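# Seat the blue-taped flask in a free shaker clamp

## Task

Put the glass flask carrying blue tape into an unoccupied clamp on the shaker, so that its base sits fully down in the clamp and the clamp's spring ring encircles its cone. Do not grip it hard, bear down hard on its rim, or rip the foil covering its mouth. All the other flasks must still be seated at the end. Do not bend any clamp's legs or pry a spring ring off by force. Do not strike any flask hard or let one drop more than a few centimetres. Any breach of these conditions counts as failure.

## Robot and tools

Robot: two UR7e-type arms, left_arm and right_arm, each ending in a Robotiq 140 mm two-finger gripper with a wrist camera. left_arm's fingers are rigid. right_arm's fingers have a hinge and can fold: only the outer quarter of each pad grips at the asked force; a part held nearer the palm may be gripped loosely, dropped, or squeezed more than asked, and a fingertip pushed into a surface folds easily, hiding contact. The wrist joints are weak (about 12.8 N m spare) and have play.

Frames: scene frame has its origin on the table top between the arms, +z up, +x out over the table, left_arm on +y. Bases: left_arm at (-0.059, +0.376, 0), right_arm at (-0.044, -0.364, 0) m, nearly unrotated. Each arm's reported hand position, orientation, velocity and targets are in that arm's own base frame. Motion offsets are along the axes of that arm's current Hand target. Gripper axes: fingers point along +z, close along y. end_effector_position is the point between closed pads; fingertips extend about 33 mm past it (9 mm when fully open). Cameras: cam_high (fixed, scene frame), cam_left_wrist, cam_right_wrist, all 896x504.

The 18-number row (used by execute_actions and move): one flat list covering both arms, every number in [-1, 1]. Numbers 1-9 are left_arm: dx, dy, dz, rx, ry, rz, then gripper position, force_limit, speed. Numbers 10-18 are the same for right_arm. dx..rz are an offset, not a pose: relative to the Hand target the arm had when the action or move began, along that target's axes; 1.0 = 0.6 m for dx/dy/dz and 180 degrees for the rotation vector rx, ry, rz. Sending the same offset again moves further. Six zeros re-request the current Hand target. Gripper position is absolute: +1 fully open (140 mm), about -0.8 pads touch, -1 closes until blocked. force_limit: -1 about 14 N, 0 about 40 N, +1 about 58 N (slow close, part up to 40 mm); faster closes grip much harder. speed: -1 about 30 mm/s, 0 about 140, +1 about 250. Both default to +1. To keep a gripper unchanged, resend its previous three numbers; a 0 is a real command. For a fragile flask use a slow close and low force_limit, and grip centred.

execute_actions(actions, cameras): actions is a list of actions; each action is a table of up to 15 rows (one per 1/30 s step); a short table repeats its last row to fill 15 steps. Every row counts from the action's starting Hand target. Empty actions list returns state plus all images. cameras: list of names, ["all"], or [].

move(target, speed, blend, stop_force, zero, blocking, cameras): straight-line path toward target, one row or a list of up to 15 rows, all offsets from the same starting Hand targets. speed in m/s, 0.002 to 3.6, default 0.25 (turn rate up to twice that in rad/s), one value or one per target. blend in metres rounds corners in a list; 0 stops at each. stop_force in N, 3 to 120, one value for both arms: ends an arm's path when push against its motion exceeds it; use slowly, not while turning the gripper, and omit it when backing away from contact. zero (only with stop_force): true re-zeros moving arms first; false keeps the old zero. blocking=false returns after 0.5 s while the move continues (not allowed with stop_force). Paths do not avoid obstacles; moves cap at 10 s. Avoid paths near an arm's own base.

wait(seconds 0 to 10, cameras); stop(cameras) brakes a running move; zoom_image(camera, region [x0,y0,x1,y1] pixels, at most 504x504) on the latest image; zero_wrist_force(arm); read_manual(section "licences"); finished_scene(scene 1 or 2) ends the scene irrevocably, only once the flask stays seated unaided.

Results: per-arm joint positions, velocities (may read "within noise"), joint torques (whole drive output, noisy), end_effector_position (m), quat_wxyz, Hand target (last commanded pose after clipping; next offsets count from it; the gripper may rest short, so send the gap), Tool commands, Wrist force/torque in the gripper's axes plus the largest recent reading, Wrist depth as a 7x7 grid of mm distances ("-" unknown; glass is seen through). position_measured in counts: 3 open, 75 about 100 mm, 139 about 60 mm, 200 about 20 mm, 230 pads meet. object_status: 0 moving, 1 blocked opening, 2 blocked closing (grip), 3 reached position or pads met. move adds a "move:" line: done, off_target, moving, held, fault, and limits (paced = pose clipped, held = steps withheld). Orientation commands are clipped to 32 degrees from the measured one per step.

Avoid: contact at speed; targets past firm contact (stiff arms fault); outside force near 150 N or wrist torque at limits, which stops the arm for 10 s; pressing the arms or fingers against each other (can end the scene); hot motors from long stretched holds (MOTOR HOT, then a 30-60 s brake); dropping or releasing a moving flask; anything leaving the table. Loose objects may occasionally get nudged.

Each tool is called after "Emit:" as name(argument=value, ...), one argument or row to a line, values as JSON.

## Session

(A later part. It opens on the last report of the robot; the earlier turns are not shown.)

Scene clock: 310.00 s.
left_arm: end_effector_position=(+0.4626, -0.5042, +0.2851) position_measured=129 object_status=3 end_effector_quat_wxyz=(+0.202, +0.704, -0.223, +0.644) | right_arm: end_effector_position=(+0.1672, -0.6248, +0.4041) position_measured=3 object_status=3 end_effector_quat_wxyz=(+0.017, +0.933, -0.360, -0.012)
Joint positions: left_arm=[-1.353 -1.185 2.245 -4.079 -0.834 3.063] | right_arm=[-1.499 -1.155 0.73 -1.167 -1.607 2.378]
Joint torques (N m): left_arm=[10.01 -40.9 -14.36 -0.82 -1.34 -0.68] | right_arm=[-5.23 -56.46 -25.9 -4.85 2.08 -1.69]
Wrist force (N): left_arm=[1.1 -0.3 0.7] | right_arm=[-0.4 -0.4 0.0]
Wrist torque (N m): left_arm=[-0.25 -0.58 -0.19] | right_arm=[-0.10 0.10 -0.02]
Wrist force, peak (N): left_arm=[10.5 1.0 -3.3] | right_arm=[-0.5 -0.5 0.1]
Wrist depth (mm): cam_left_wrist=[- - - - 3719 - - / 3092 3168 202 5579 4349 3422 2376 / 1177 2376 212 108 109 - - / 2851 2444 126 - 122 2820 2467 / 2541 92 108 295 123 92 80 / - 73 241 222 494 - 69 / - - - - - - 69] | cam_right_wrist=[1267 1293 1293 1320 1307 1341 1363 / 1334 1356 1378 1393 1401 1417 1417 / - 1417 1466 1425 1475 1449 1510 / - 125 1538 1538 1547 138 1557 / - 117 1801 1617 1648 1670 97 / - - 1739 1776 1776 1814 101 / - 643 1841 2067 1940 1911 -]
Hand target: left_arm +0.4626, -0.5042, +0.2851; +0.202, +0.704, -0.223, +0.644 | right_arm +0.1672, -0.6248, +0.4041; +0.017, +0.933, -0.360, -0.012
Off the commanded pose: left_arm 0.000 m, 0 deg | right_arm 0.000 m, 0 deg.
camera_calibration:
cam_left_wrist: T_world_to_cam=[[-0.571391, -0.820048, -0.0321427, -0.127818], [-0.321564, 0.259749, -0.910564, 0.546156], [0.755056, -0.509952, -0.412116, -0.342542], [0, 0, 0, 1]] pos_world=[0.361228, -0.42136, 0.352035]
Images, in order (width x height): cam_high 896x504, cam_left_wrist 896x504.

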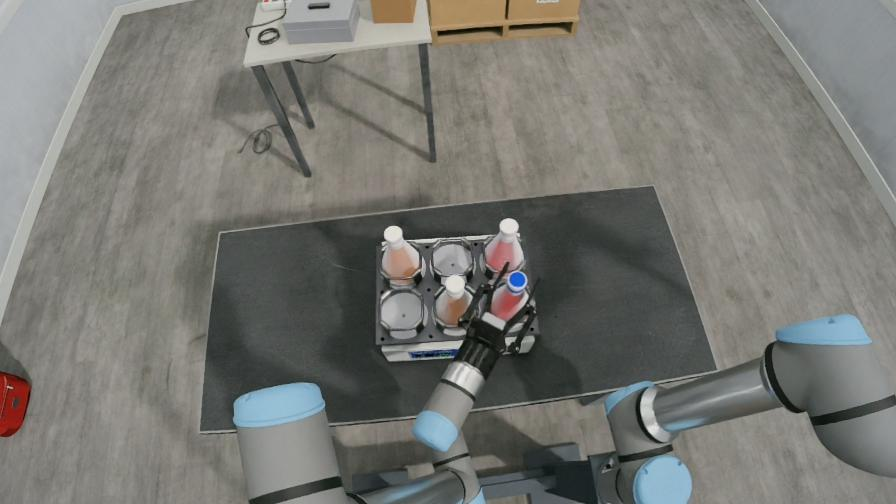

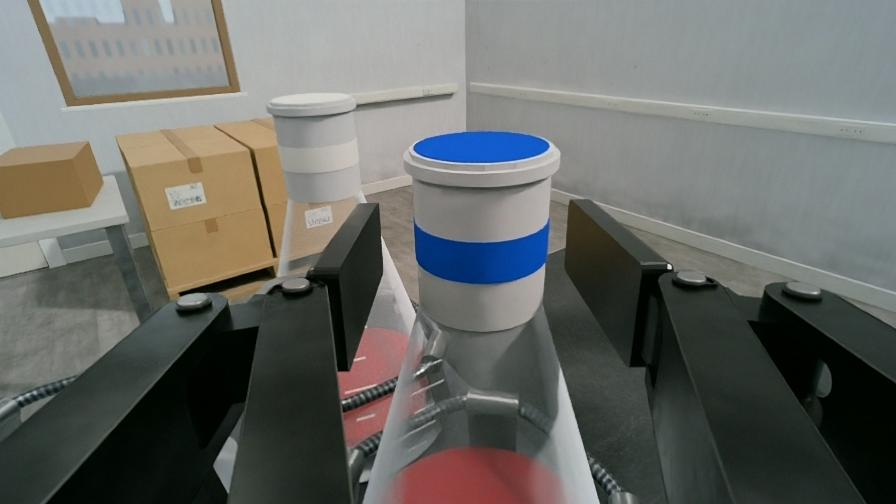

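Emit:
move(
  target=[
    [0,0,-0.23,0,0,0,0,-1,-1,0,0,0,0,0,0,1,1,1],
    [0.15,0,-0.28,0,0,0,0,-1,-1,0,0,0,0,0,0,1,1,1],
  ],
  speed=0.1,
  blend=[0.02,0],
  cameras=["cam_high","cam_left_wrist"],
)

Emit:
zoom_image(
  camera="cam_high",
  region=[400, 220, 550, 350],
)

Emit:
zoom_image(
  camera="cam_left_wrist",
  region=[370, 220, 640, 490],
)

Scene clock: 316.40 s.
left_arm: end_effector_position=(+0.3320, -0.4131, +0.3900) position_measured=129 object_status=3 end_effector_quat_wxyz=(+0.202, +0.704, -0.223, +0.644) | right_arm: end_effector_position=(+0.1672, -0.6248, +0.4041) position_measured=3 object_status=3 end_effector_quat_wxyz=(+0.017, +0.933, -0.360, -0.012)
Joint positions: left_arm=[-1.817 -1.853 2.542 -3.583 -0.376 2.914] | right_arm=[-1.499 -1.155 0.73 -1.167 -1.607 2.378]
Joint torques (N m): left_arm=[11.97 2.4 -14.04 -1.42 -1 0.93] | right_arm=[-5.12 -56.08 -25.79 -4.81 2.17 -1.76]
Wrist force (N): left_arm=[1.1 -0.2 0.3] | right_arm=[-0.5 -0.3 0.0]
Wrist torque (N m): left_arm=[-0.23 -0.59 0.01] | right_arm=[-0.09 0.13 -0.02]
Wrist force, peak (N): left_arm=[2.9 -0.3 0.3] | right_arm=[-0.7 -0.4 0.0]
Wrist depth (mm): cam_left_wrist=[- - 4207 - 3092 3168 - / 2516 3515 3774 - 3168 - - / 1434 2673 2883 4842 5032 3055 2789 / 1323 2333 125 3377 137 3092 2759 / 2851 92 108 498 123 92 80 / - 73 417 411 648 - 69 / - - - 350 369 - 69] | cam_right_wrist=[1307 1307 1307 1320 1320 1334 1341 / 1449 1378 1378 1378 1393 1409 1401 / - 1393 1441 1449 1484 1492 1510 / - 125 1492 1510 1566 138 1617 / - 117 1659 1801 1716 1648 97 / - 1327 1751 1789 1801 1789 101 / - 669 1841 1828 1940 1925 -]
Hand target: left_arm +0.3321, -0.4131, +0.3899; +0.202, +0.704, -0.223, +0.644 | right_arm +0.1672, -0.6248, +0.4041; +0.017, +0.933, -0.360, -0.012
Off the commanded pose: left_arm 0.000 m, 0 deg | right_arm 0.000 m, 0 deg.
move: done
camera_calibration:
cam_left_wrist: T_world_to_cam=[[-0.571501, -0.819981, -0.0319018, -0.124285], [-0.321577, 0.259557, -0.910614, 0.575983], [0.754967, -0.510158, -0.412024, -0.154358], [0, 0, 0, 1]] pos_world=[0.230729, -0.330159, 0.456934]
Images, in order (width x height): cam_high 896x504, cam_left_wrist 896x504.

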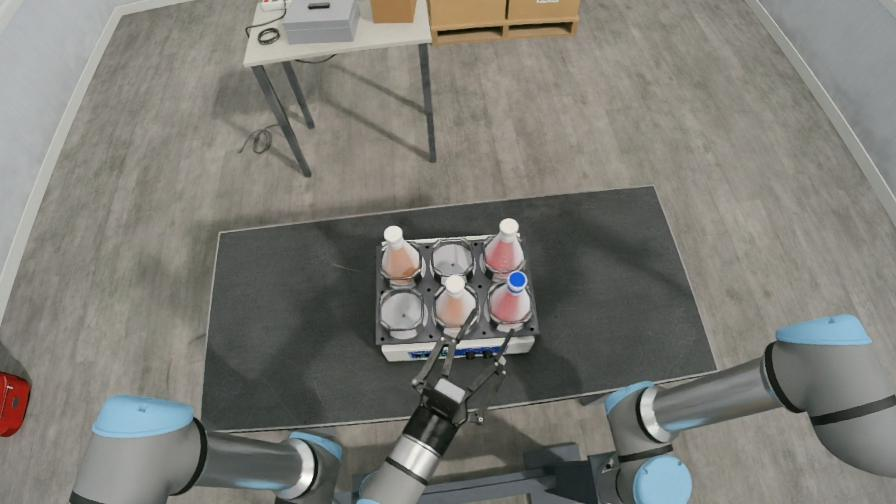

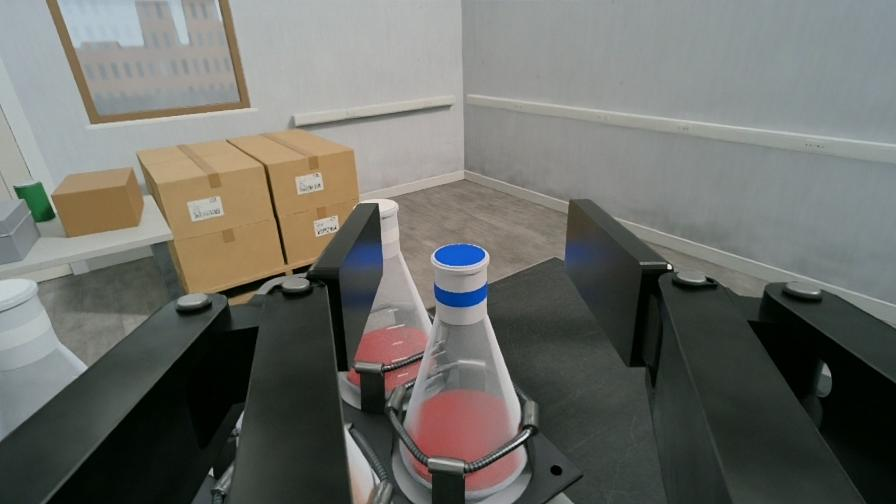

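Scaled by 3.360 from the camera's 896x504 image, which has a finer 1280x720 frame.

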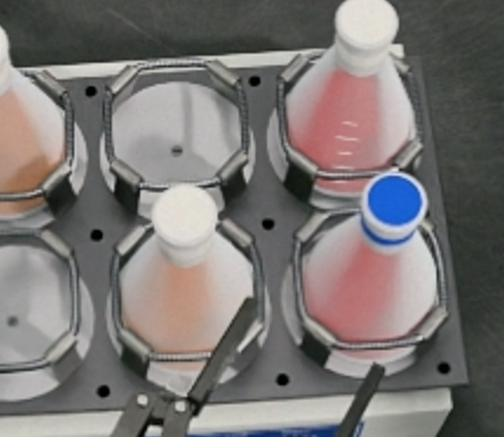

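Scaled by 1.867 from the camera's 896x504 image, which has a finer 1280x720 frame.

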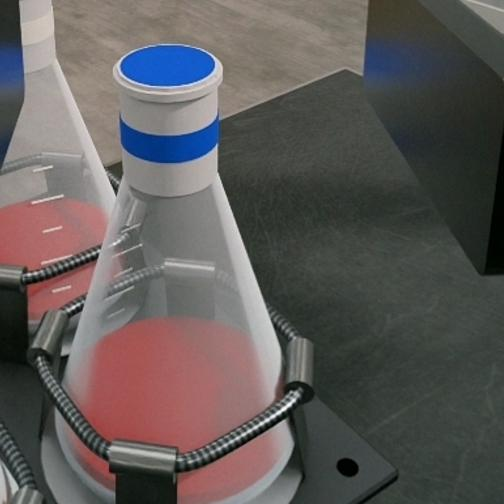

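Seated, with the ring around the cone.

Emit:
finished_scene(
  scene=2,
)

The scene is finished: the task was done.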